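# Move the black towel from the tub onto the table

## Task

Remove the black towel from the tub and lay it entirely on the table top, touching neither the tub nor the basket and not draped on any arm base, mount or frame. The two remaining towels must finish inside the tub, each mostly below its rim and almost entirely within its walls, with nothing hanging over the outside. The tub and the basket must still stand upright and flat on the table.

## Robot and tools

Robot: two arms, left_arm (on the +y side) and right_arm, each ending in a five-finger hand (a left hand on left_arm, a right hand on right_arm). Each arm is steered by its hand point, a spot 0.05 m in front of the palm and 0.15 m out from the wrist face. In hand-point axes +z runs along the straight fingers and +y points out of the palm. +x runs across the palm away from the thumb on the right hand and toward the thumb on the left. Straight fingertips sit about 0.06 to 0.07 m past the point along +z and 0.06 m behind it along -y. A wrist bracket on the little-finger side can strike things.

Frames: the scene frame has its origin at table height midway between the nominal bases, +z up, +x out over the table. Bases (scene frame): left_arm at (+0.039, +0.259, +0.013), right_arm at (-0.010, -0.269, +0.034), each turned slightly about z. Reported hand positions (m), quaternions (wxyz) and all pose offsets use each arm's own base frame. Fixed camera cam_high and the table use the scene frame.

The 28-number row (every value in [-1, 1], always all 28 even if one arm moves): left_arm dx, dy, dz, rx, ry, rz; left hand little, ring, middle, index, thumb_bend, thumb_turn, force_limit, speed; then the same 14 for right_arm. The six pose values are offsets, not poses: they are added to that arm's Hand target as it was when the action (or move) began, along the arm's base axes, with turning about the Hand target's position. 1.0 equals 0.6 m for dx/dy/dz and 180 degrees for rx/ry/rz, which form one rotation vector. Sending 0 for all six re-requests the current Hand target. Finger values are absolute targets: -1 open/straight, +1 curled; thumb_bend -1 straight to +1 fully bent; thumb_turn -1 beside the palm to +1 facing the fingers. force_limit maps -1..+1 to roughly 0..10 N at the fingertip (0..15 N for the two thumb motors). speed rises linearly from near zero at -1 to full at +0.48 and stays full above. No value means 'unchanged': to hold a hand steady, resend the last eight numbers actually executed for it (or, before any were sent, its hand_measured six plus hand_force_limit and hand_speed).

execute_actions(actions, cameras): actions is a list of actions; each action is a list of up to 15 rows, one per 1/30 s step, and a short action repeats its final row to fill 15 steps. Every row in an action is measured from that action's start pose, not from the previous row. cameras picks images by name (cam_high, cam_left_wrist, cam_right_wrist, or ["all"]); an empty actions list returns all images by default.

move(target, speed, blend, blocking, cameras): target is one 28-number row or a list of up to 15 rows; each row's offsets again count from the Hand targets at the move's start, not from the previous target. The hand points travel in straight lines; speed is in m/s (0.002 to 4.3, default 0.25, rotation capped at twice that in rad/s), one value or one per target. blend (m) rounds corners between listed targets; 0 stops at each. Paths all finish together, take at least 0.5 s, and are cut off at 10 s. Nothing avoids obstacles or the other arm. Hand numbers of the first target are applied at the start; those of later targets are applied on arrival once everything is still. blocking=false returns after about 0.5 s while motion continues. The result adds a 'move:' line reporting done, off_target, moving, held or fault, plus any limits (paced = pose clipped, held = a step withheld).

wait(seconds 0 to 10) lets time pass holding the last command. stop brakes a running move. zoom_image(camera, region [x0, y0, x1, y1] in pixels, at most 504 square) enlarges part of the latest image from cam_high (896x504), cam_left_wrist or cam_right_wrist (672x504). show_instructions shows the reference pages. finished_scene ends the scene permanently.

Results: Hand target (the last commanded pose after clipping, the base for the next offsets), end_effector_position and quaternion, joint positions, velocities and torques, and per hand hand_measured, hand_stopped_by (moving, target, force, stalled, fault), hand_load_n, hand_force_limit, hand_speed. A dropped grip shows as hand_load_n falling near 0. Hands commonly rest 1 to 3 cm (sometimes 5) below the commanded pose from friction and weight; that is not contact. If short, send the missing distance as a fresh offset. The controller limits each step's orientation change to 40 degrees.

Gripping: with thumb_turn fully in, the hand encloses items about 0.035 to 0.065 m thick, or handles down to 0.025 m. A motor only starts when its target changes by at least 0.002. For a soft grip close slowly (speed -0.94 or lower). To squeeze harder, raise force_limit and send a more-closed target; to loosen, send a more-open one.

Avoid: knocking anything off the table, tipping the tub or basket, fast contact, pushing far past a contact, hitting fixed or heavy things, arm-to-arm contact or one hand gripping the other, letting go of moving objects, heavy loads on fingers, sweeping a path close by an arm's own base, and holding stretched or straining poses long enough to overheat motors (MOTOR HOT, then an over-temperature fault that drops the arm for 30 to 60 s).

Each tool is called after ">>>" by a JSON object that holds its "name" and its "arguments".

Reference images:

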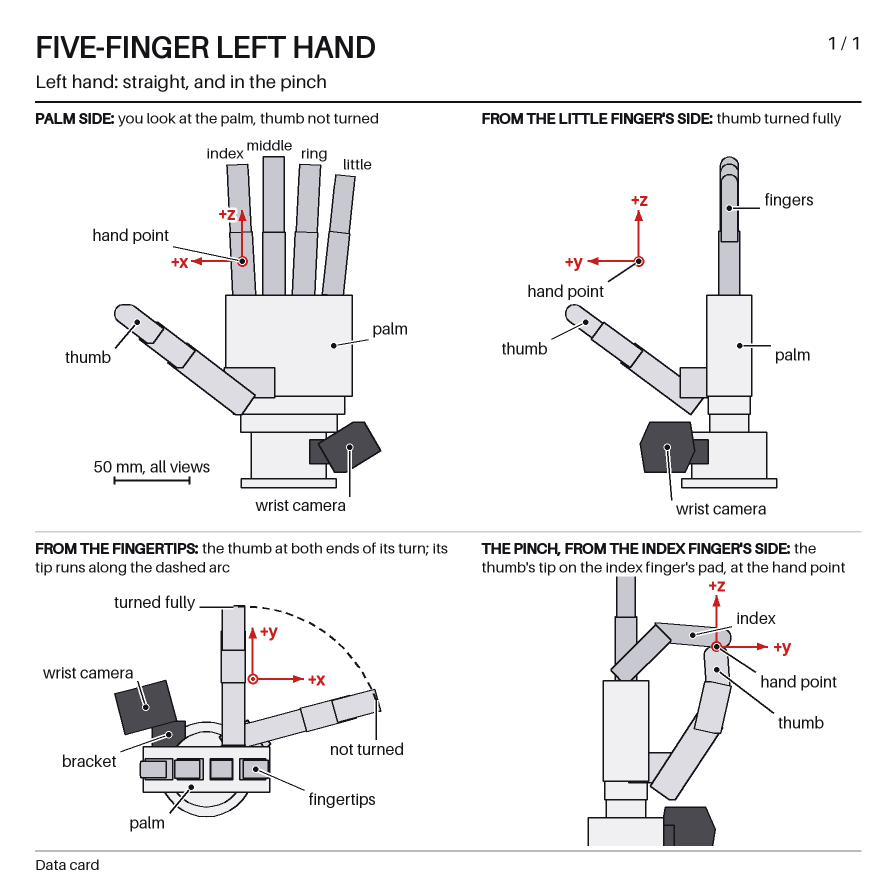

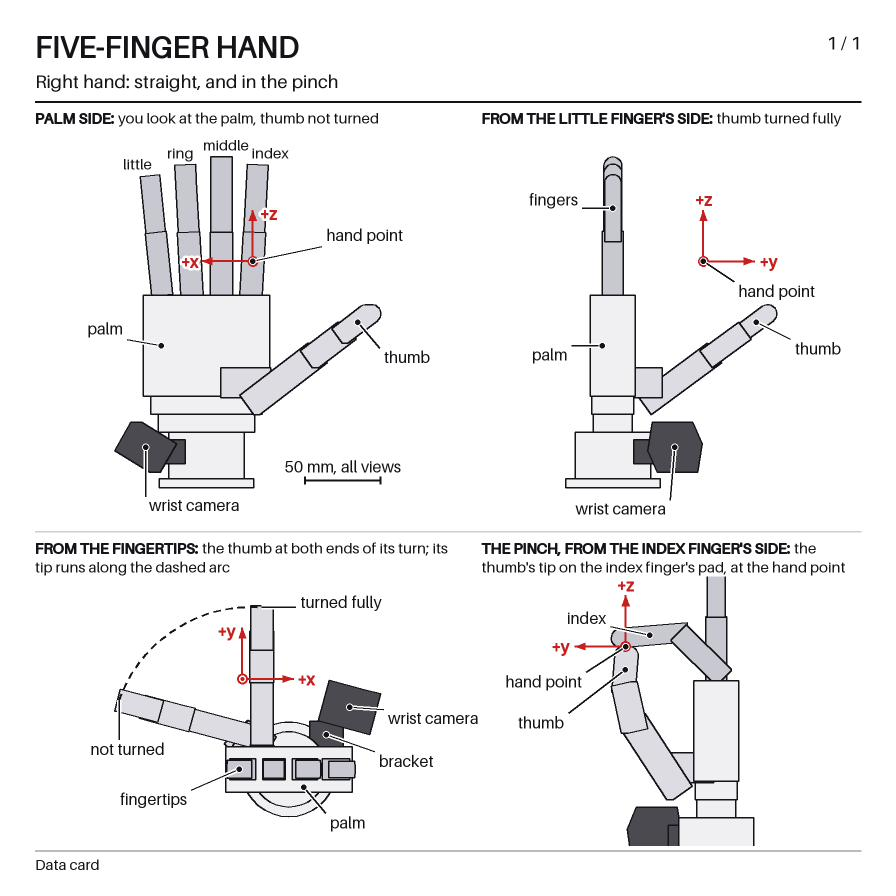

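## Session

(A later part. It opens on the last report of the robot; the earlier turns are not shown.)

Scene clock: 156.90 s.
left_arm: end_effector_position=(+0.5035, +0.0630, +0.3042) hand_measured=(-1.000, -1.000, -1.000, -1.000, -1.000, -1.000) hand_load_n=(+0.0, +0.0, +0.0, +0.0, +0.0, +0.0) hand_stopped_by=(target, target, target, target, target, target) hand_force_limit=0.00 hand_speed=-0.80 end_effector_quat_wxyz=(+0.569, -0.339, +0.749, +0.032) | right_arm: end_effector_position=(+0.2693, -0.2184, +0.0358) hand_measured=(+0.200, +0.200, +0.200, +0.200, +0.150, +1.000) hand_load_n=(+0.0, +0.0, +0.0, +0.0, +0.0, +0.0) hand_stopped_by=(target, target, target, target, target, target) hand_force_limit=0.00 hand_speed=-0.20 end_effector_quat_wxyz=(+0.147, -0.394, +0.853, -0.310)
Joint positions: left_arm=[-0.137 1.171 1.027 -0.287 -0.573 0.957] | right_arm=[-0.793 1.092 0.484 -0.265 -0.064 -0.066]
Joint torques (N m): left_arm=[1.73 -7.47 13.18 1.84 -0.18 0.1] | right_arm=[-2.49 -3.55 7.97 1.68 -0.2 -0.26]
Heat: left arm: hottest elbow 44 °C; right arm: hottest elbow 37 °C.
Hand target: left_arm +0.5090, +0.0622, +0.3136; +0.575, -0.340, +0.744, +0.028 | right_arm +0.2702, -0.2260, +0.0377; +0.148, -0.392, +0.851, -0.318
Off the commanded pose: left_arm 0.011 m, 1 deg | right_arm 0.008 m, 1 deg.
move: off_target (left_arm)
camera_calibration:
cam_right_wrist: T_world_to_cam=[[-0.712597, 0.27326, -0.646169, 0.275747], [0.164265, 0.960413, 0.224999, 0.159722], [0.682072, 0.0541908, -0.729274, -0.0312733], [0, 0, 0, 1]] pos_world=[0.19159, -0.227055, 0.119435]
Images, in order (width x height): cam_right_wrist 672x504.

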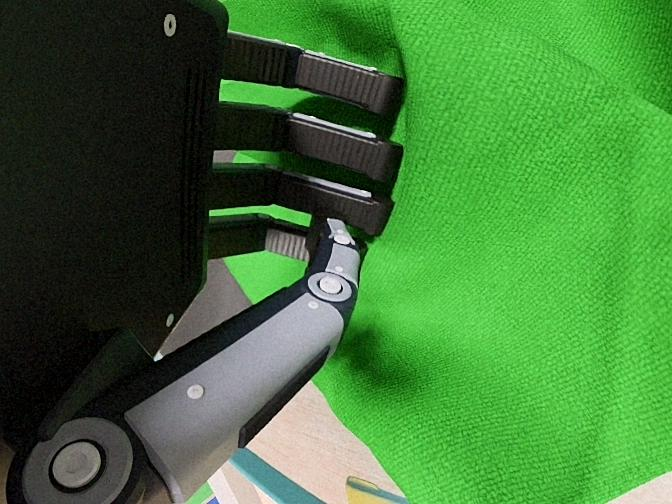

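>>> {"name": "move", "arguments": {"target": [[0,0,0,0,0,0,-1,-1,-1,-1,-1,-1,0,-0.8,0,0.0,0,0,0,0,-1,-1,-1,-1,-0.8,1,0,0.2],[0,0,0,0,0,0,-1,-1,-1,-1,-1,-1,0,-0.8,0,0.0,-0.027,0,0,0,-1,-1,-1,-1,-0.8,1,0,0],[0,0,0,0,0,0,-1,-1,-1,-1,-1,-1,0,-0.8,0,0.0,-0.0275,0,0,0,0.2,0.2,0.2,0.2,0.15,1,0,-0.2]], "cameras": ["cam_right_wrist"], "speed": 0.1}}

Scene clock: 163.83 s.
left_arm: end_effector_position=(+0.5035, +0.0630, +0.3042) hand_measured=(-1.000, -1.000, -1.000, -1.000, -1.000, -1.000) hand_load_n=(+0.0, +0.0, +0.0, +0.0, +0.0, +0.0) hand_stopped_by=(target, target, target, target, target, target) hand_force_limit=0.00 hand_speed=-0.80 end_effector_quat_wxyz=(+0.569, -0.339, +0.749, +0.032) | right_arm: end_effector_position=(+0.2742, -0.2228, +0.0232) hand_measured=(+0.200, +0.200, +0.196, +0.200, -0.128, +1.000) hand_load_n=(+0.5, +0.5, +8.5, +4.5, +10.0, +0.5) hand_stopped_by=(target, target, force, target, force, target) hand_force_limit=0.00 hand_speed=-0.20 end_effector_quat_wxyz=(+0.152, -0.393, +0.848, -0.321)
Joint positions: left_arm=[-0.137 1.171 1.027 -0.287 -0.573 0.957] | right_arm=[-0.793 1.134 0.459 -0.171 -0.066 -0.066]
Joint torques (N m): left_arm=[2.08 -7.71 13.11 1.95 -0.19 0.1] | right_arm=[-2.37 -3.72 7.58 0.85 -0.09 -0.25]
Heat: left arm: hottest elbow 44 °C; right arm: hottest elbow 37 °C.
Hand target: left_arm +0.5090, +0.0622, +0.3136; +0.575, -0.340, +0.744, +0.028 | right_arm +0.2700, -0.2259, +0.0210; +0.147, -0.392, +0.851, -0.317
Off the commanded pose: left_arm 0.011 m, 1 deg | right_arm 0.006 m, 1 deg.
move: off_target (left_arm)
camera_calibration:
cam_right_wrist: T_world_to_cam=[[-0.699736, 0.260695, -0.665137, 0.266484], [0.15851, 0.96449, 0.211269, 0.16873], [0.696594, 0.0424019, -0.716211, -0.0503701], [0, 0, 0, 1]] pos_world=[0.19481, -0.230073, 0.105525]
Images, in order (width x height): cam_right_wrist 672x504.

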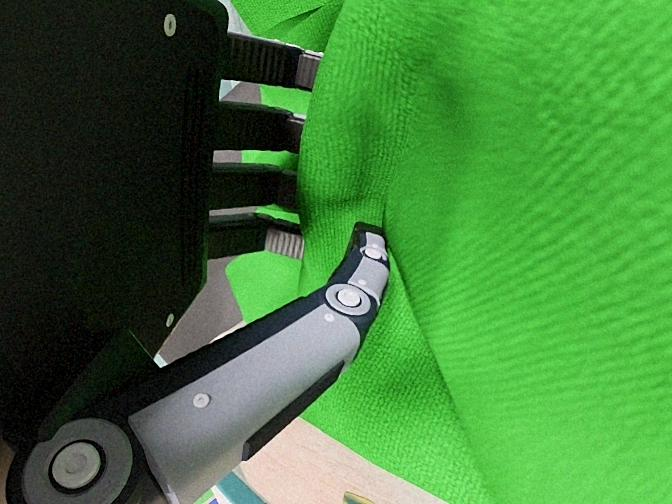

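>>> {"name": "move", "arguments": {"target": [[0,0,0,0,0,0,-1,-1,-1,-1,-1,-1,0,-0.8,0,0.0,0.5,0,0,0,0.2,0.2,0.2,0.2,0.15,1,0,-0.2]], "cameras": ["cam_high", "cam_right_wrist"], "speed": 0.15}}

>>> {"name": "zoom_image", "arguments": {"camera": "cam_high", "region": [240, 20, 540, 220]}}

Scene clock: 168.80 s.
left_arm: end_effector_position=(+0.5035, +0.0630, +0.3042) hand_measured=(-1.000, -1.000, -1.000, -1.000, -1.000, -1.000) hand_load_n=(+0.0, +0.0, +0.0, +0.0, +0.0, +0.0) hand_stopped_by=(target, target, target, target, target, target) hand_force_limit=0.00 hand_speed=-0.80 end_effector_quat_wxyz=(+0.569, -0.339, +0.749, +0.032) | right_arm: end_effector_position=(+0.2664, -0.2149, +0.2912) hand_measured=(+0.200, +0.200, +0.196, +0.200, -0.128, +1.000) hand_load_n=(+0.5, +0.0, +8.5, +4.5, +10.0, +0.5) hand_stopped_by=(target, target, force, target, force, target) hand_force_limit=0.00 hand_speed=-0.20 end_effector_quat_wxyz=(+0.142, -0.397, +0.858, -0.292)
Joint positions: left_arm=[-0.137 1.171 1.027 -0.287 -0.573 0.957] | right_arm=[-0.793 0.929 1.1 -1.082 -0.066 -0.066]
Joint torques (N m): left_arm=[2.55 -7.12 13.19 2.11 -0.18 0.05] | right_arm=[-2.32 -3.37 13.78 0.88 -0.04 -0.25]
Heat: left arm: hottest elbow 44 °C; right arm: hottest elbow 37 °C.
Hand target: left_arm +0.5090, +0.0622, +0.3136; +0.575, -0.340, +0.744, +0.028 | right_arm +0.2701, -0.2259, +0.3210; +0.147, -0.392, +0.851, -0.317
Off the commanded pose: left_arm 0.011 m, 1 deg | right_arm 0.032 m, 3 deg.
move: off_target (left_arm, right_arm)
camera_calibration:
cam_right_wrist: T_world_to_cam=[[-0.729003, 0.290457, -0.61983, 0.438117], [0.169009, 0.95385, 0.248205, 0.0898899], [0.663318, 0.0761854, -0.74445, 0.171011], [0, 0, 0, 1]] pos_world=[0.190762, -0.226024, 0.376556]
Images, in order (width x height): cam_high 896x504, cam_right_wrist 672x504.

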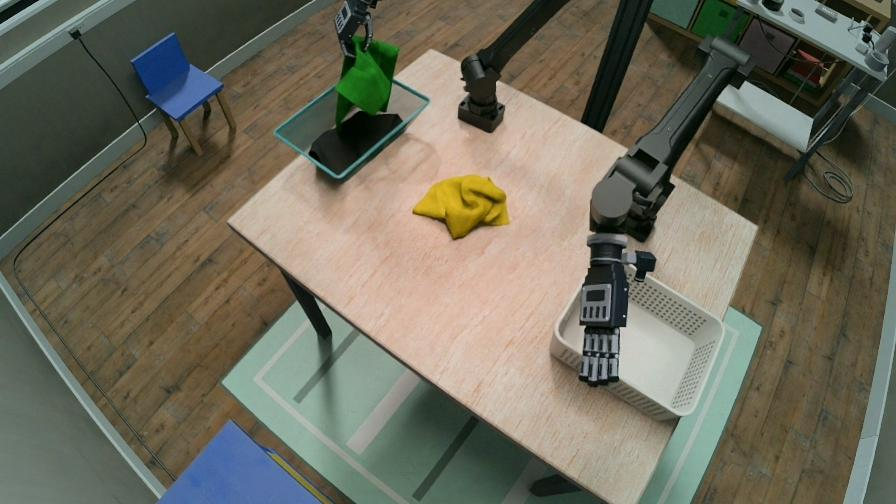

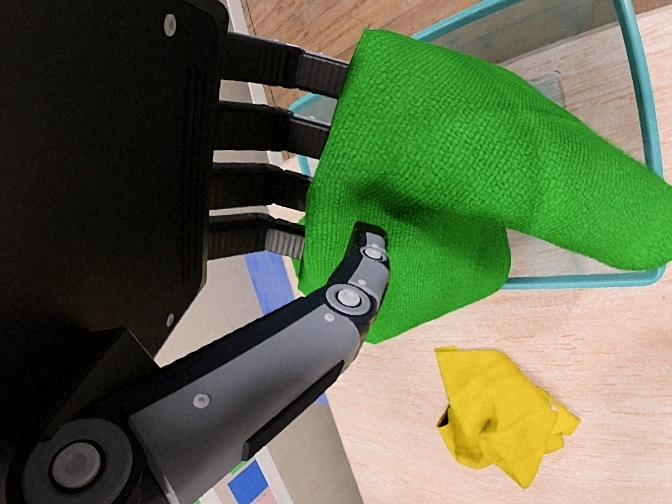

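Scaled by 1.680 from the camera's 896x504 image, which has a finer 1280x720 frame.

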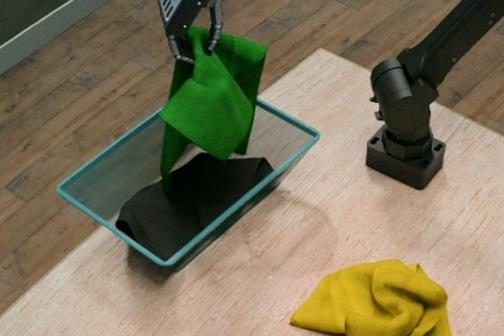

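>>> {"name": "move", "arguments": {"target": [[0,0,0,0,0,0,-1,-1,-1,-1,-1,-1,0,-0.8,0,0.0,0.133,0,0,0,0.2,0.2,0.2,0.2,0.15,1,0,-0.2],[0,0,0,0,0,0,-1,-1,-1,-1,-1,-1,0,-0.8,0.408,0.488,0.133,0,0,0.267,0.2,0.2,0.2,0.2,0.15,1,0,-0.2],[0,0,0,0,0,0,-1,-1,-1,-1,-1,-1,0,-0.8,0.408,0.488,-0.44,0,0,0.267,0.2,0.2,0.2,0.2,0.15,1,0,-0.2]], "cameras": ["cam_high"], "speed": [0.25,0.35,0.25], "blend": [0.03,0.04,0]}}

Scene clock: 180.70 s.
left_arm: end_effector_position=(+0.5035, +0.0630, +0.3042) hand_measured=(-1.000, -1.000, -1.000, -1.000, -1.000, -1.000) hand_load_n=(+0.0, +0.0, +0.0, +0.0, +0.0, +0.0) hand_stopped_by=(target, target, target, target, target, target) hand_force_limit=0.00 hand_speed=-0.80 end_effector_quat_wxyz=(+0.569, -0.339, +0.749, +0.032) | right_arm: end_effector_position=(+0.5051, +0.0630, +0.0473) hand_measured=(+0.200, +0.200, +0.196, +0.200, -0.128, +1.000) hand_load_n=(+0.0, +0.5, +8.5, +4.0, +10.0, +0.5) hand_stopped_by=(target, target, force, target, force, target) hand_force_limit=0.00 hand_speed=-0.20 end_effector_quat_wxyz=(-0.251, +0.704, -0.627, +0.219)
Joint positions: left_arm=[-0.137 1.171 1.027 -0.287 -0.573 0.957] | right_arm=[0.052 1.531 0.924 -0.286 -0.046 -0.046]
Joint torques (N m): left_arm=[2.08 -7.53 13.15 2.06 -0.19 0.06] | right_arm=[-0.62 -10.05 8.46 1.78 -0.2 -0.25]
Heat: left arm: hottest elbow 44 °C; right arm: hottest elbow 39 °C.
Hand target: left_arm +0.5090, +0.0622, +0.3136; +0.575, -0.340, +0.744, +0.028 | right_arm +0.5149, +0.0669, +0.0570; -0.264, +0.704, -0.618, +0.230
Off the commanded pose: left_arm 0.011 m, 1 deg | right_arm 0.014 m, 2 deg.
move: off_target (left_arm, right_arm)
Images, in order (width x height): cam_high 896x504.

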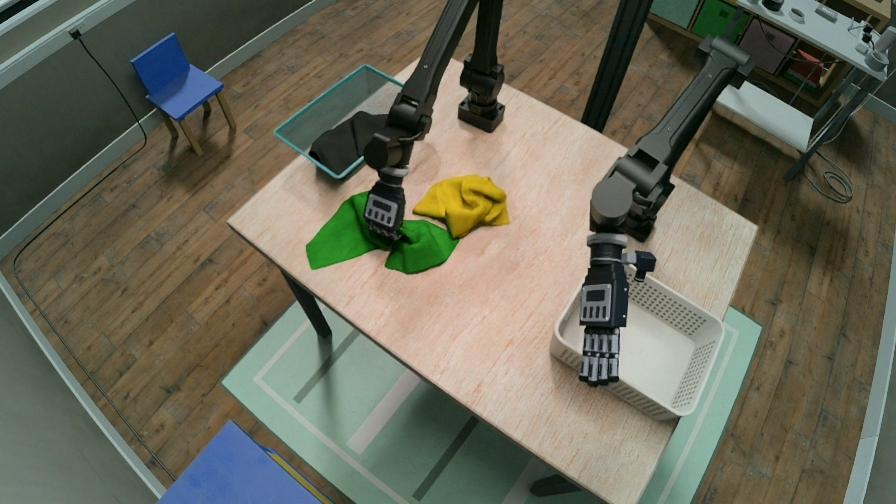

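>>> {"name": "move", "arguments": {"target": [[0,0,0,0,0,0,-1,-1,-1,-1,-1,-1,0,-0.8,0,0,0,0,0,0,-1,-1,-1,-1,-1,1,0,0.2],[0,0,0,0,0,0,-1,-1,-1,-1,-1,-1,0,-0.8,0,0,0.27,0,0,0,-1,-1,-1,-1,-1,1,0,0.2],[0,0,0,0,0,0,-1,-1,-1,-1,-1,-1,0,-0.8,-0.408,-0.488,0.27,0,0,-0.267,-1,-1,-1,-1,-1,1,0,0.2],[0,0,0,0,0,0,-1,-1,-1,-1,-1,-1,0,-0.8,-0.408,-0.488,0.105,0,0,-0.267,-1,-1,-1,-1,-1,1,0,0.2]], "cameras": ["cam_high","cam_right_wrist"], "speed": [0.25,0.3,0.45,0.25], "blend": [0,0.03,0.04,0]}}

>>> {"name": "zoom_image", "arguments": {"camera": "cam_high", "region": [220, 40, 520, 290]}}

Scene clock: 187.50 s.
left_arm: end_effector_position=(+0.5035, +0.0630, +0.3042) hand_measured=(-1.000, -1.000, -1.000, -1.000, -1.000, -1.000) hand_load_n=(+0.0, +0.0, -0.5, +0.0, +0.0, +0.0) hand_stopped_by=(target, target, target, target, target, target) hand_force_limit=0.00 hand_speed=-0.80 end_effector_quat_wxyz=(+0.569, -0.339, +0.749, +0.032) | right_arm: end_effector_position=(+0.2672, -0.2161, +0.1137) hand_measured=(-1.000, -1.000, -1.000, -1.000, -1.000, +1.000) hand_load_n=(+0.0, +0.0, +0.0, +0.0, +0.0, +0.0) hand_stopped_by=(target, target, target, target, target, target) hand_force_limit=0.00 hand_speed=0.20 end_effector_quat_wxyz=(+0.145, -0.395, +0.855, -0.305)
Joint positions: left_arm=[-0.137 1.171 1.027 -0.287 -0.573 0.957] | right_arm=[-0.793 0.954 0.635 -0.566 -0.063 -0.065]
Joint torques (N m): left_arm=[1.44 -7.18 13.24 1.92 -0.22 0.08] | right_arm=[-2.43 -3.19 9.52 1.69 -0.22 -0.28]
Heat: left arm: hottest elbow 45 °C; right arm: hottest elbow 39 °C.
Hand target: left_arm +0.5090, +0.0622, +0.3136; +0.575, -0.340, +0.744, +0.028 | right_arm +0.2701, -0.2259, +0.1200; +0.147, -0.392, +0.851, -0.317
Off the commanded pose: left_arm 0.011 m, 1 deg | right_arm 0.012 m, 2 deg.
move: off_target (left_arm, right_arm)
camera_calibration:
cam_right_wrist: T_world_to_cam=[[-0.717462, 0.279244, -0.638178, 0.325626], [0.167001, 0.958369, 0.2316, 0.138378], [0.676283, 0.0595878, -0.734228, 0.0302115], [0, 0, 0, 1]] pos_world=[0.190083, -0.225347, 0.197941]
Images, in order (width x height): cam_high 896x504, cam_right_wrist 672x504.

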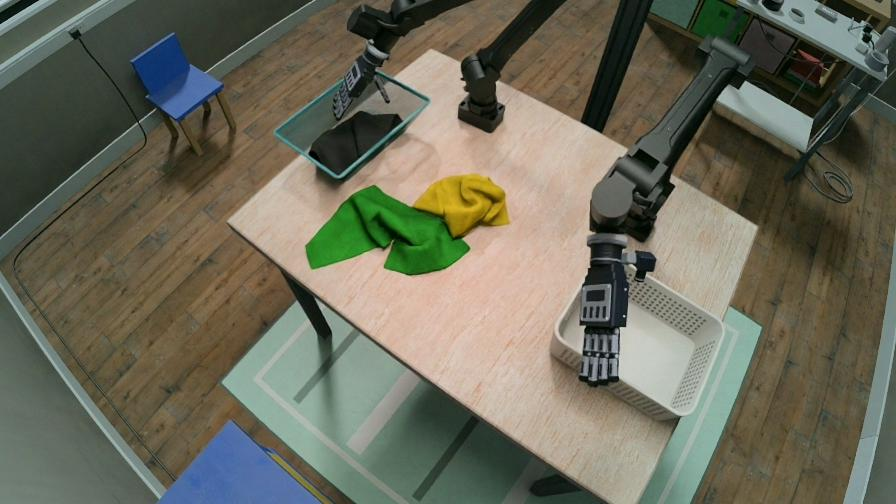

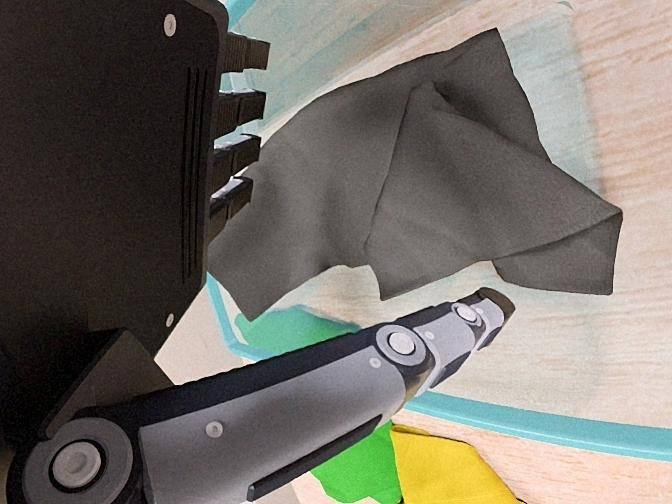

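Scaled by 1.680 from the camera's 896x504 image, which has a finer 1280x720 frame.

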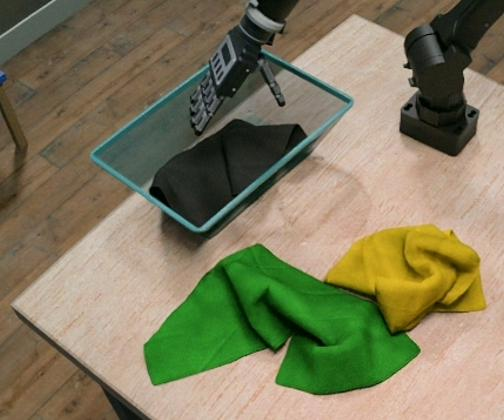

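>>> {"name": "move", "arguments": {"target": [0,0,0,0,0,0,-1,-1,-1,-1,-1,-1,0,-0.8,0.013,-0.017,-0.167,0,0,0,-1,-1,-1,-1,-0.8,1,0,0.2], "cameras": ["cam_high","cam_right_wrist"], "speed": 0.12}}

Scene clock: 199.13 s.
left_arm: end_effector_position=(+0.5035, +0.0630, +0.3042) hand_measured=(-1.000, -1.000, -1.000, -1.000, -1.000, -1.000) hand_load_n=(+0.0, +0.0, +0.0, +0.0, +0.0, +0.0) hand_stopped_by=(target, target, target, target, target, target) hand_force_limit=0.00 hand_speed=-0.80 end_effector_quat_wxyz=(+0.569, -0.339, +0.749, +0.032) | right_arm: end_effector_position=(+0.2759, -0.2272, +0.0169) hand_measured=(-1.000, -1.000, -1.000, -1.000, -0.800, +1.000) hand_load_n=(+0.0, +0.0, -0.5, +0.0, +0.0, +0.0) hand_stopped_by=(target, target, target, target, target, target) hand_force_limit=0.00 hand_speed=0.20 end_effector_quat_wxyz=(+0.146, -0.394, +0.854, -0.307)
Joint positions: left_arm=[-0.137 1.171 1.027 -0.287 -0.573 0.957] | right_arm=[-0.798 1.18 0.484 -0.183 -0.066 -0.069]
Joint torques (N m): left_arm=[1.79 -7.77 13.14 2.09 -0.2 0.04] | right_arm=[-2.43 -4.25 7.71 1.73 -0.22 -0.27]
Heat: left arm: hottest elbow 45 °C; right arm: hottest elbow 38 °C.
Hand target: left_arm +0.5090, +0.0622, +0.3136; +0.575, -0.340, +0.744, +0.028 | right_arm +0.2778, -0.2363, +0.0200; +0.147, -0.392, +0.851, -0.318
Off the commanded pose: left_arm 0.011 m, 1 deg | right_arm 0.010 m, 1 deg.
move: off_target (left_arm)
camera_calibration:
cam_right_wrist: T_world_to_cam=[[-0.714666, 0.276734, -0.642395, 0.271974], [0.166368, 0.959302, 0.228169, 0.170505], [0.679393, 0.0561904, -0.73162, -0.0476658], [0, 0, 0, 1]] pos_world=[0.198388, -0.236152, 0.100938]
Images, in order (width x height): cam_high 896x504, cam_right_wrist 672x504.

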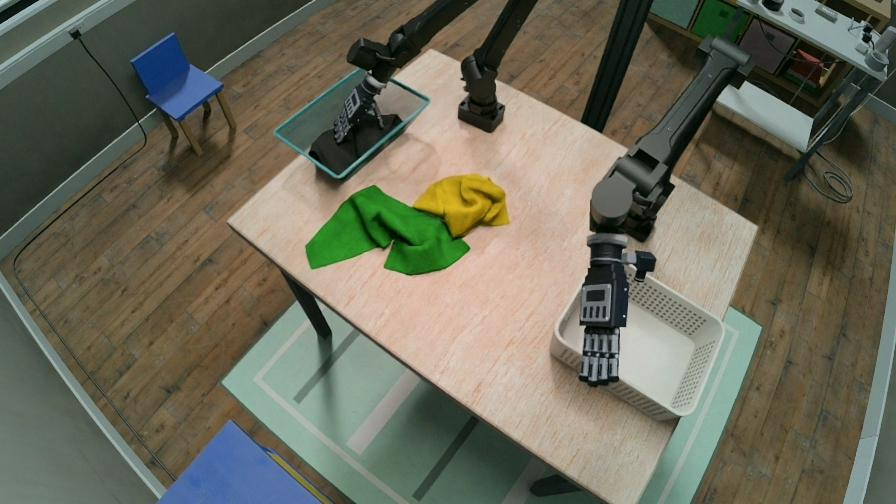

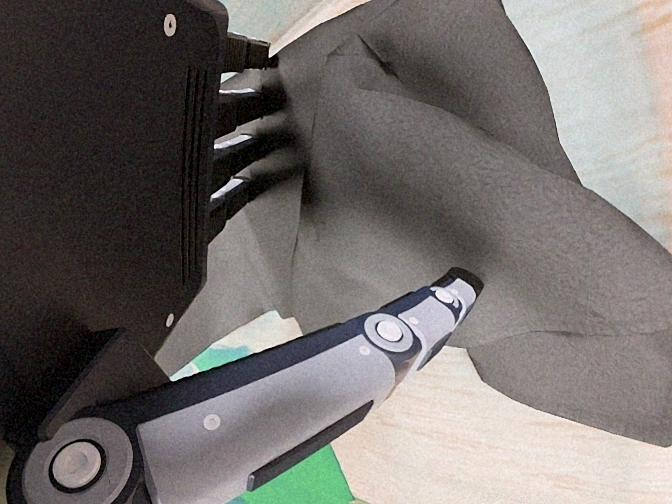

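>>> {"name": "move", "arguments": {"target": [0,0,0,0,0,0,-1,-1,-1,-1,-1,-1,0,-0.8,0,0,-0.015,0,0,0,0.2,0.2,0.2,0.2,0.15,1,0,-0.3], "cameras": ["cam_high","cam_right_wrist"], "speed": 0.1}}

Scene clock: 202.97 s.
left_arm: end_effector_position=(+0.5035, +0.0630, +0.3042) hand_measured=(-1.000, -1.000, -1.000, -1.000, -1.000, -1.000) hand_load_n=(+0.0, +0.0, +0.0, +0.0, +0.0, +0.0) hand_stopped_by=(target, target, target, target, target, target) hand_force_limit=0.00 hand_speed=-0.80 end_effector_quat_wxyz=(+0.569, -0.339, +0.749, +0.032) | right_arm: end_effector_position=(+0.2767, -0.2279, +0.0083) hand_measured=(+0.200, +0.200, +0.194, +0.200, -0.144, +1.000) hand_load_n=(+0.5, +0.0, +7.5, +3.0, +8.0, +0.5) hand_stopped_by=(target, target, force, target, force, target) hand_force_limit=0.00 hand_speed=-0.30 end_effector_quat_wxyz=(+0.147, -0.394, +0.853, -0.308)
Joint positions: left_arm=[-0.137 1.171 1.027 -0.287 -0.573 0.957] | right_arm=[-0.798 1.207 0.473 -0.142 -0.067 -0.069]
Joint torques (N m): left_arm=[2.26 -7.77 13.11 1.92 -0.19 0.11] | right_arm=[-2.43 -4.48 7.38 1.55 -0.18 -0.26]
Heat: left arm: hottest elbow 45 °C; right arm: hottest elbow 37 °C.
Hand target: left_arm +0.5090, +0.0622, +0.3136; +0.575, -0.340, +0.744, +0.028 | right_arm +0.2779, -0.2362, +0.0109; +0.147, -0.392, +0.851, -0.318
Off the commanded pose: left_arm 0.011 m, 1 deg | right_arm 0.009 m, 1 deg.
move: off_target (left_arm)
camera_calibration:
cam_right_wrist: T_world_to_cam=[[-0.713867, 0.275471, -0.643824, 0.266662], [0.165279, 0.959683, 0.227357, 0.173354], [0.680497, 0.0558915, -0.730616, -0.0549299], [0, 0, 0, 1]] pos_world=[0.199089, -0.236752, 0.0921372]
Images, in order (width x height): cam_high 896x504, cam_right_wrist 672x504.

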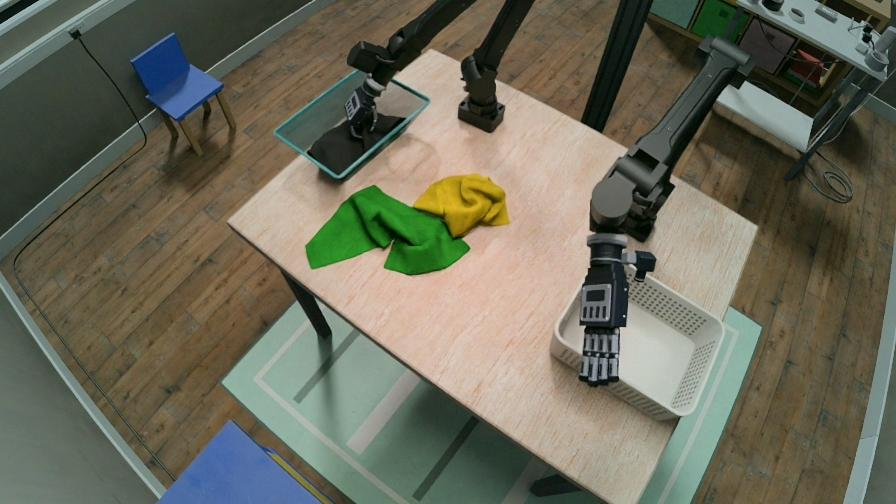

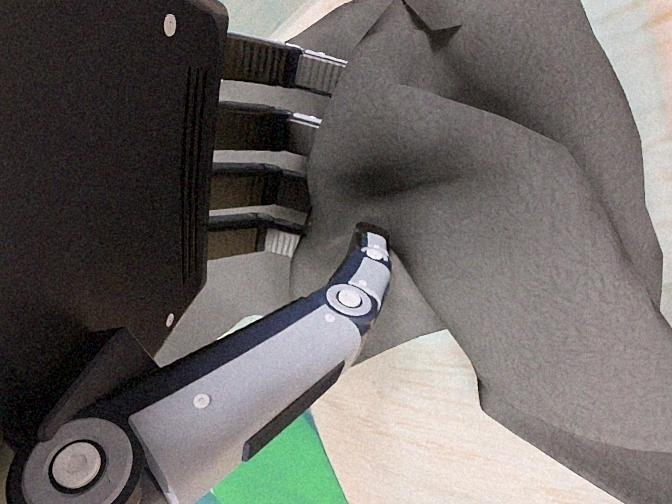

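>>> {"name": "move", "arguments": {"target": [0,0,0,0,0,0,-1,-1,-1,-1,-1,-1,0,-0.8,0,0,0.633,0,0,0,0.2,0.2,0.2,0.2,0.15,1,0,-0.3], "cameras": ["cam_high","cam_right_wrist"], "speed": 0.25}}

Scene clock: 215.63 s.
left_arm: end_effector_position=(+0.5035, +0.0630, +0.3042) hand_measured=(-1.000, -1.000, -1.000, -1.000, -1.000, -1.000) hand_load_n=(+0.0, +0.0, +0.0, +0.0, +0.0, +0.0) hand_stopped_by=(target, target, target, target, target, target) hand_force_limit=0.00 hand_speed=-0.80 end_effector_quat_wxyz=(+0.569, -0.339, +0.749, +0.032) | right_arm: end_effector_position=(+0.2768, -0.2281, +0.3607) hand_measured=(+0.200, +0.200, +0.194, +0.200, -0.144, +1.000) hand_load_n=(+0.5, +0.0, +7.0, +3.0, +8.0, +1.0) hand_stopped_by=(target, target, force, target, force, target) hand_force_limit=0.00 hand_speed=-0.30 end_effector_quat_wxyz=(+0.141, -0.396, +0.859, -0.292)
Joint positions: left_arm=[-0.137 1.171 1.027 -0.287 -0.573 0.957] | right_arm=[-0.798 1.018 1.34 -1.235 -0.067 -0.07]
Joint torques (N m): left_arm=[1.67 -7.59 13.04 2.06 -0.19 0.09] | right_arm=[-2.32 -4.25 13.56 0.76 -0.14 -0.25]
Heat: left arm: hottest elbow 46 °C; right arm: hottest elbow 37 °C.
Hand target: left_arm +0.5090, +0.0622, +0.3136; +0.575, -0.340, +0.744, +0.028 | right_arm +0.2780, -0.2362, +0.3906; +0.147, -0.392, +0.851, -0.317
Off the commanded pose: left_arm 0.011 m, 1 deg | right_arm 0.031 m, 3 deg.
move: off_target (left_arm, right_arm)
camera_calibration:
cam_right_wrist: T_world_to_cam=[[-0.730167, 0.291714, -0.617867, 0.49251], [0.171083, 0.953531, 0.248012, 0.0828865], [0.661504, 0.0753831, -0.746144, 0.217795], [0, 0, 0, 1]] pos_world=[0.201361, -0.239125, 0.446255]
Images, in order (width x height): cam_high 896x504, cam_right_wrist 672x504.

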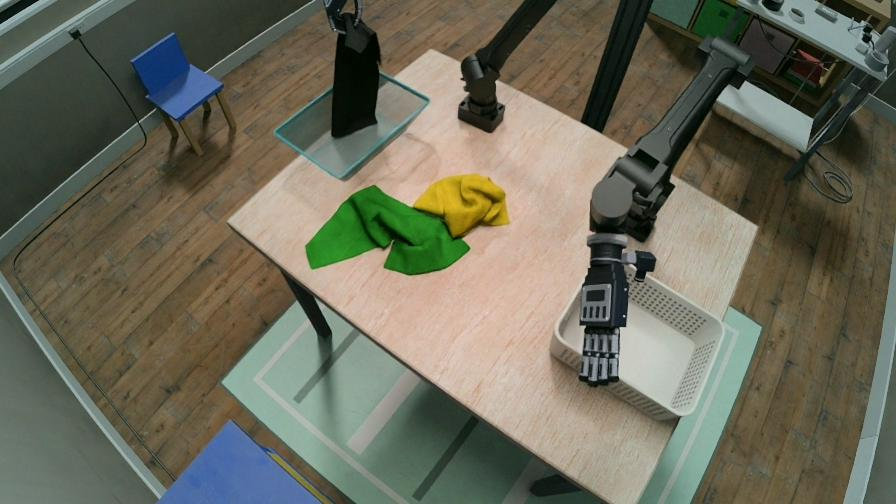

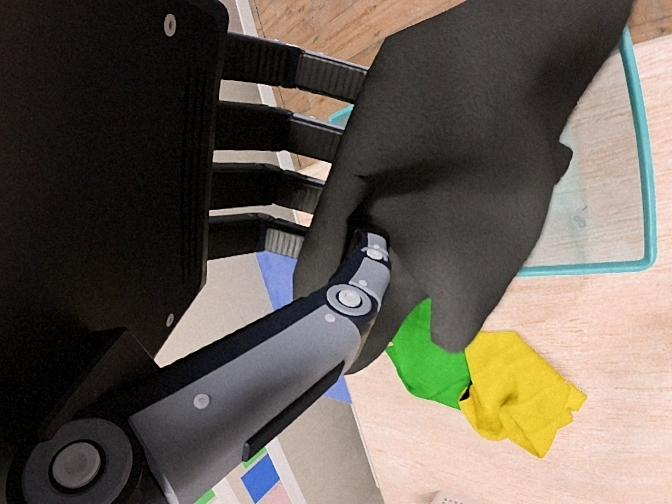

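>>> {"name": "move", "arguments": {"target": [[0,0,0,0,0,0,-1,-1,-1,-1,-1,-1,0,-0.8,0,0,0.167,0,0,0,0.2,0.2,0.2,0.2,0.15,1,0,-0.3],[0,0,0,0,0,0,-1,-1,-1,-1,-1,-1,0,-0.8,0.257,0.945,0.15,0,0,0.439,0.2,0.2,0.2,0.2,0.15,1,0,-0.3]], "cameras": ["cam_high","cam_right_wrist"], "speed": [0.25,0.35], "blend": [0.03,0]}}

Scene clock: 224.30 s.
left_arm: end_effector_position=(+0.5035, +0.0630, +0.3042) hand_measured=(-1.000, -1.000, -1.000, -1.000, -1.000, -1.000) hand_load_n=(+0.0, +0.0, +0.0, +0.0, +0.0, +0.0) hand_stopped_by=(target, target, target, target, target, target) hand_force_limit=0.00 hand_speed=-0.80 end_effector_quat_wxyz=(+0.569, -0.339, +0.749, +0.032) | right_arm: end_effector_position=(+0.4340, +0.3283, +0.4520) hand_measured=(+0.200, +0.200, +0.194, +0.200, -0.144, +1.000) hand_load_n=(+0.5, +0.5, +7.0, +3.0, +8.0, +0.5) hand_stopped_by=(target, target, force, target, force, target) hand_force_limit=0.00 hand_speed=-0.30 end_effector_quat_wxyz=(-0.293, +0.848, -0.419, +0.138)
Joint positions: left_arm=[-0.137 1.171 1.027 -0.287 -0.573 0.957] | right_arm=[0.578 1.597 2.129 -1.445 -0.056 -0.055]
Joint torques (N m): left_arm=[2.37 -7.41 13.16 1.94 -0.17 0.05] | right_arm=[-0.67 -11.34 12.64 0.83 -0.2 -0.3]
Heat: left arm: hottest elbow 46 °C; right arm: hottest elbow 40 °C.
Hand target: left_arm +0.5090, +0.0622, +0.3136; +0.575, -0.340, +0.744, +0.028 | right_arm +0.4321, +0.3308, +0.4808; -0.316, +0.844, -0.407, +0.151
Off the commanded pose: left_arm 0.011 m, 1 deg | right_arm 0.029 m, 3 deg.
move: off_target (left_arm, right_arm)
camera_calibration:
cam_right_wrist: T_world_to_cam=[[-0.439665, -0.652456, -0.617248, 0.685118], [-0.895778, 0.368573, 0.248465, 0.157753], [0.0653883, 0.662159, -0.746505, 0.206246], [0, 0, 0, 1]] pos_world=[0.429048, 0.252298, 0.537656]
Images, in order (width x height): cam_high 896x504, cam_right_wrist 672x504.

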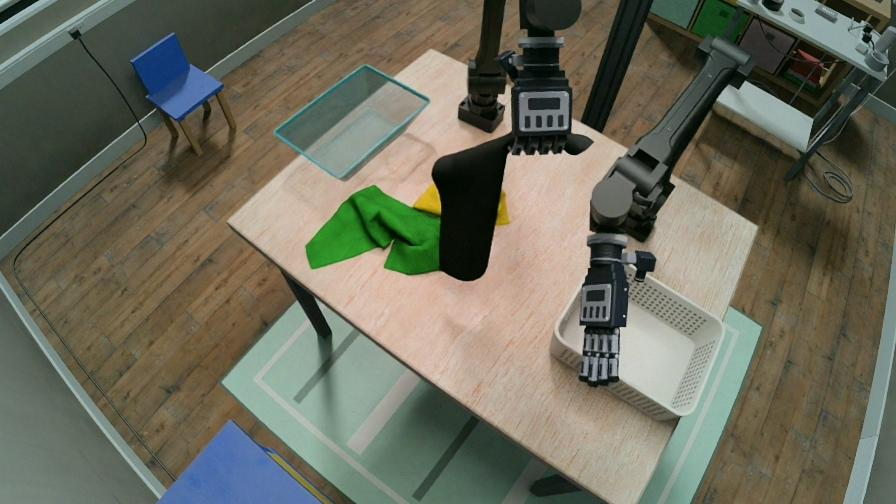

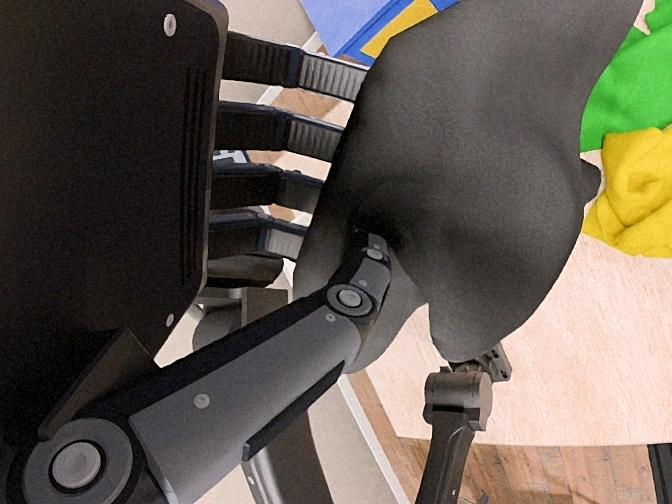

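>>> {"name": "move", "arguments": {"target": [[0,0,0,0,0,0,-1,-1,-1,-1,-1,-1,0,-0.8,-0.02,0.033,-0.3,0,0,0,0.2,0.2,0.2,0.2,0.15,1,0,-0.3],[0,0,0,0,0,0,-1,-1,-1,-1,-1,-1,0,-0.8,-0.02,0.033,-0.7,0,0,0,0.2,0.2,0.2,0.2,0.15,1,0,-0.3]], "cameras": ["cam_high","cam_right_wrist"], "speed": [0.25,0.18], "blend": [0.03,0]}}

Scene clock: 232.57 s.
left_arm: end_effector_position=(+0.5035, +0.0630, +0.3042) hand_measured=(-1.000, -1.000, -1.000, -1.000, -1.000, -1.000) hand_load_n=(+0.0, +0.0, +0.0, +0.0, +0.0, +0.0) hand_stopped_by=(target, target, target, target, target, target) hand_force_limit=0.00 hand_speed=-0.80 end_effector_quat_wxyz=(+0.569, -0.339, +0.749, +0.032) | right_arm: end_effector_position=(+0.4166, +0.3391, +0.0519) hand_measured=(+0.200, +0.200, +0.194, +0.200, -0.144, +1.000) hand_load_n=(+0.0, +0.0, +7.5, +3.0, +7.5, +0.5) hand_stopped_by=(target, target, force, target, force, target) hand_force_limit=0.00 hand_speed=-0.30 end_effector_quat_wxyz=(-0.301, +0.848, -0.412, +0.146)
Joint positions: left_arm=[-0.137 1.171 1.027 -0.287 -0.573 0.957] | right_arm=[0.62 1.587 1.005 -0.307 -0.031 -0.036]
Joint torques (N m): left_arm=[1.55 -7.88 13.15 2 -0.2 0.07] | right_arm=[0.03 -10.75 8.49 1.69 0.14 -0.06]
Heat: left arm: hottest elbow 46 °C; right arm: hottest elbow 41 °C.
Hand target: left_arm +0.5090, +0.0622, +0.3136; +0.575, -0.340, +0.744, +0.028 | right_arm +0.4201, +0.3505, +0.0607; -0.316, +0.843, -0.407, +0.151
Off the commanded pose: left_arm 0.011 m, 1 deg | right_arm 0.015 m, 2 deg.
move: off_target (left_arm, right_arm)
camera_calibration:
cam_right_wrist: T_world_to_cam=[[-0.417066, -0.653029, -0.632147, 0.428958], [-0.905695, 0.356761, 0.228995, 0.246629], [0.0759847, 0.668038, -0.740238, -0.105172], [0, 0, 0, 1]] pos_world=[0.410266, 0.262394, 0.136835]
Images, in order (width x height): cam_high 896x504, cam_right_wrist 672x504.

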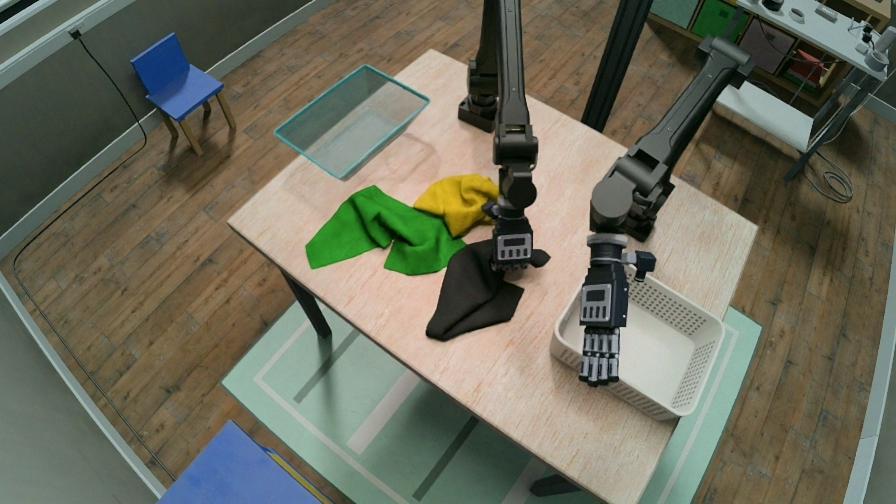

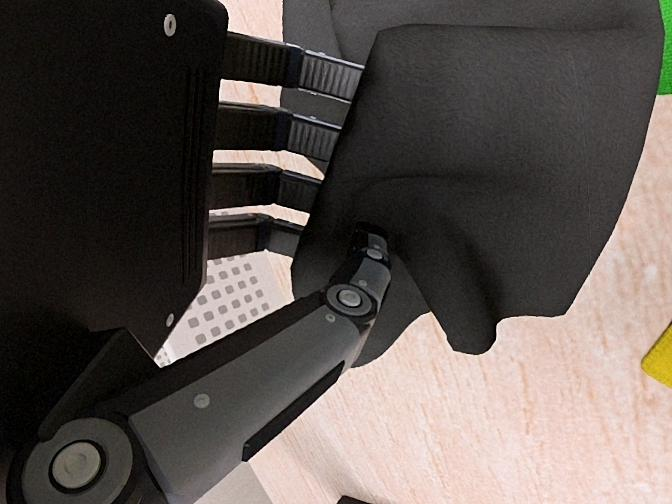

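>>> {"name": "move", "arguments": {"target": [[0,0,0,0,0,0,-1,-1,-1,-1,-1,-1,0,-0.8,0,0,0,0,0,0,-1,-1,-1,-1,-1,1,0,0.2],[0,0,0,0,0,0,-1,-1,-1,-1,-1,-1,0,-0.8,0,0,0.2,0,0,0,-1,-1,-1,-1,-1,1,0,0.2],[0,0,0,0,0,0,-1,-1,-1,-1,-1,-1,0,-0.8,-0.2,-0.343,0.133,0,0,-0.08,-1,-1,-1,-1,-1,1,0,0.2]], "cameras": ["cam_high","cam_right_wrist"], "speed": [0.25,0.3,0.4], "blend": [0,0.03,0]}}

>>> {"name": "zoom_image", "arguments": {"camera": "cam_high", "region": [290, 130, 590, 380]}}

Scene clock: 245.97 s.
left_arm: end_effector_position=(+0.5035, +0.0630, +0.3042) hand_measured=(-1.000, -1.000, -1.000, -1.000, -1.000, -1.000) hand_load_n=(+0.0, +0.0, +0.0, +0.0, +0.0, +0.0) hand_stopped_by=(target, target, target, target, target, target) hand_force_limit=0.00 hand_speed=-0.80 end_effector_quat_wxyz=(+0.569, -0.339, +0.749, +0.032) | right_arm: end_effector_position=(+0.2974, +0.1487, +0.1348) hand_measured=(-1.000, -1.000, -1.000, -1.000, -1.000, +1.000) hand_load_n=(+0.0, +0.0, -0.5, +0.0, +0.0, +0.0) hand_stopped_by=(target, target, target, target, target, target) hand_force_limit=0.00 hand_speed=0.20 end_effector_quat_wxyz=(-0.293, +0.788, -0.509, +0.185)
Joint positions: left_arm=[-0.137 1.171 1.027 -0.287 -0.573 0.957] | right_arm=[0.351 0.88 0.648 -0.633 -0.053 -0.052]
Joint torques (N m): left_arm=[1.44 -7.47 13.27 1.91 -0.2 0.08] | right_arm=[-2.26 -3.31 9.61 0.81 -0.21 -0.26]
Heat: left arm: hottest elbow 46 °C; right arm: hottest elbow 39 °C.
Hand target: left_arm +0.5090, +0.0622, +0.3136; +0.575, -0.340, +0.744, +0.028 | right_arm +0.3002, +0.1447, +0.1405; -0.294, +0.786, -0.510, +0.190
Off the commanded pose: left_arm 0.011 m, 1 deg | right_arm 0.007 m, 1 deg.
move: off_target (left_arm)
camera_calibration:
cam_right_wrist: T_world_to_cam=[[-0.548496, -0.524411, -0.651265, 0.329893], [-0.798209, 0.560361, 0.221039, 0.126478], [0.249028, 0.641084, -0.725945, 0.0430344], [0, 0, 0, 1]] pos_world=[0.271184, 0.0745375, 0.218132]
Images, in order (width x height): cam_high 896x504, cam_right_wrist 672x504.

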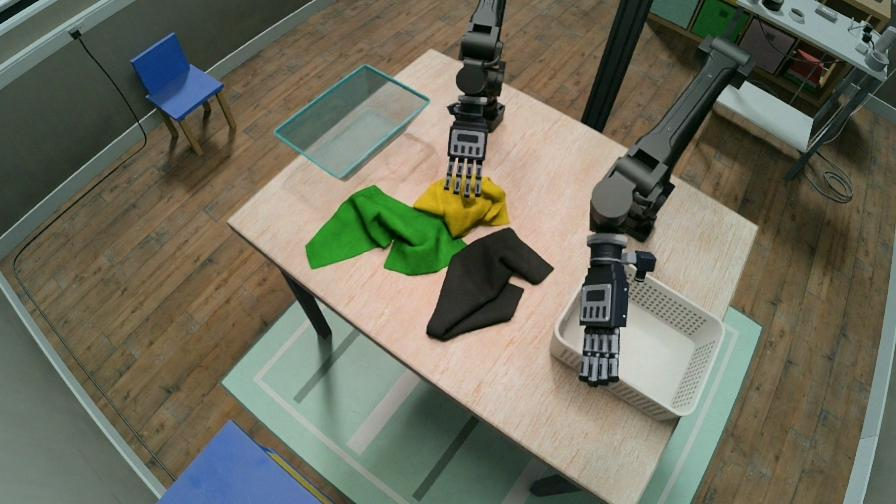

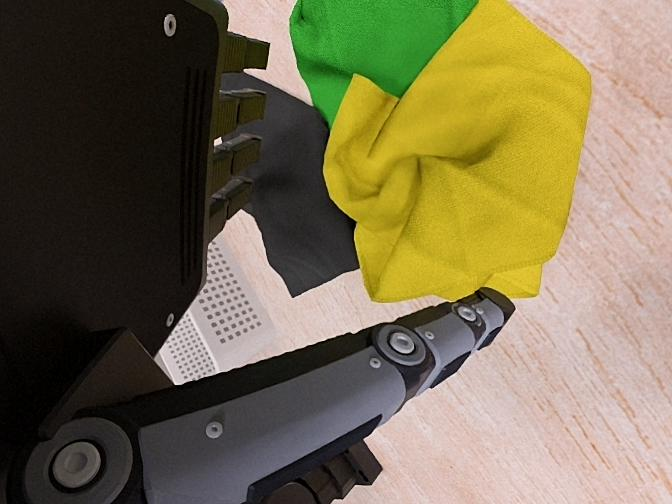

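Scaled by 1.680 from the camera's 896x504 image, which has a finer 1280x720 frame.

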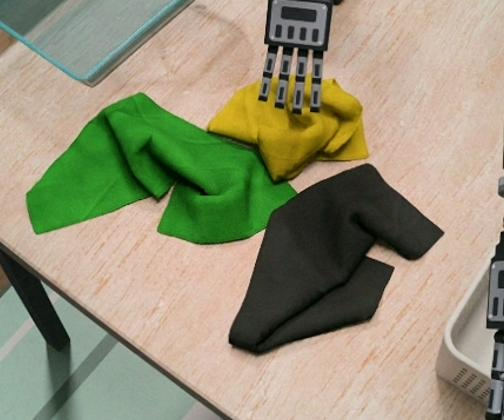

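>>> {"name": "move", "arguments": {"target": [[0,0,0,0,0,0,-1,-1,-1,-1,-1,-1,0,-0.8,0,0,-0.212,0,0,0,-1,-1,-1,-1,-0.8,1,0,0.2],[0,0,0,0,0,0,-1,-1,-1,-1,-1,-1,0,-0.8,0,0,-0.227,0,0,0,0.2,0.2,0.2,0.2,0.15,1,0,-0.3]], "cameras": ["cam_right_wrist"], "speed": [0.15,0.1]}}

Scene clock: 253.50 s.
left_arm: end_effector_position=(+0.5035, +0.0630, +0.3042) hand_measured=(-1.000, -1.000, -1.000, -1.000, -1.000, -1.000) hand_load_n=(+0.0, +0.0, +0.0, +0.0, +0.0, +0.0) hand_stopped_by=(target, target, target, target, target, target) hand_force_limit=0.00 hand_speed=-0.80 end_effector_quat_wxyz=(+0.569, -0.339, +0.749, +0.032) | right_arm: end_effector_position=(+0.3008, +0.1498, +0.0077) hand_measured=(+0.200, +0.200, +0.194, +0.200, -0.110, +1.000) hand_load_n=(+0.0, +0.0, +9.0, +2.0, +7.5, +0.5) hand_stopped_by=(target, target, force, target, force, target) hand_force_limit=0.00 hand_speed=-0.30 end_effector_quat_wxyz=(-0.302, +0.784, -0.507, +0.191)
Joint positions: left_arm=[-0.137 1.171 1.027 -0.287 -0.573 0.957] | right_arm=[0.349 1.115 0.391 -0.117 -0.056 -0.053]
Joint torques (N m): left_arm=[1.79 -7.82 13.2 1.94 -0.18 0.08] | right_arm=[-2.26 -3.19 7.21 0.79 -0.07 -0.26]
Heat: left arm: hottest elbow 47 °C; right arm: hottest elbow 38 °C.
Hand target: left_arm +0.5090, +0.0622, +0.3136; +0.575, -0.340, +0.744, +0.028 | right_arm +0.3003, +0.1447, +0.0044; -0.294, +0.786, -0.510, +0.190
Off the commanded pose: left_arm 0.011 m, 1 deg | right_arm 0.006 m, 1 deg.
move: off_target (left_arm)
camera_calibration:
cam_right_wrist: T_world_to_cam=[[-0.533542, -0.517898, -0.668666, 0.244248], [-0.803275, 0.55775, 0.208958, 0.158801], [0.26473, 0.648611, -0.713598, -0.056774], [0, 0, 0, 1]] pos_world=[0.272907, 0.0747482, 0.0896237]
Images, in order (width x height): cam_right_wrist 672x504.

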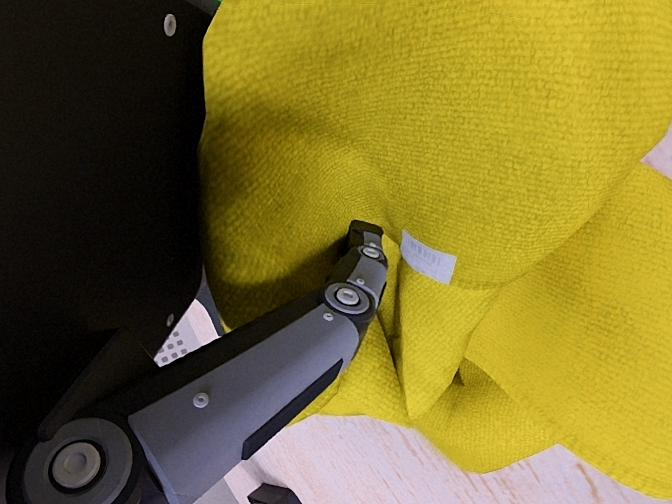

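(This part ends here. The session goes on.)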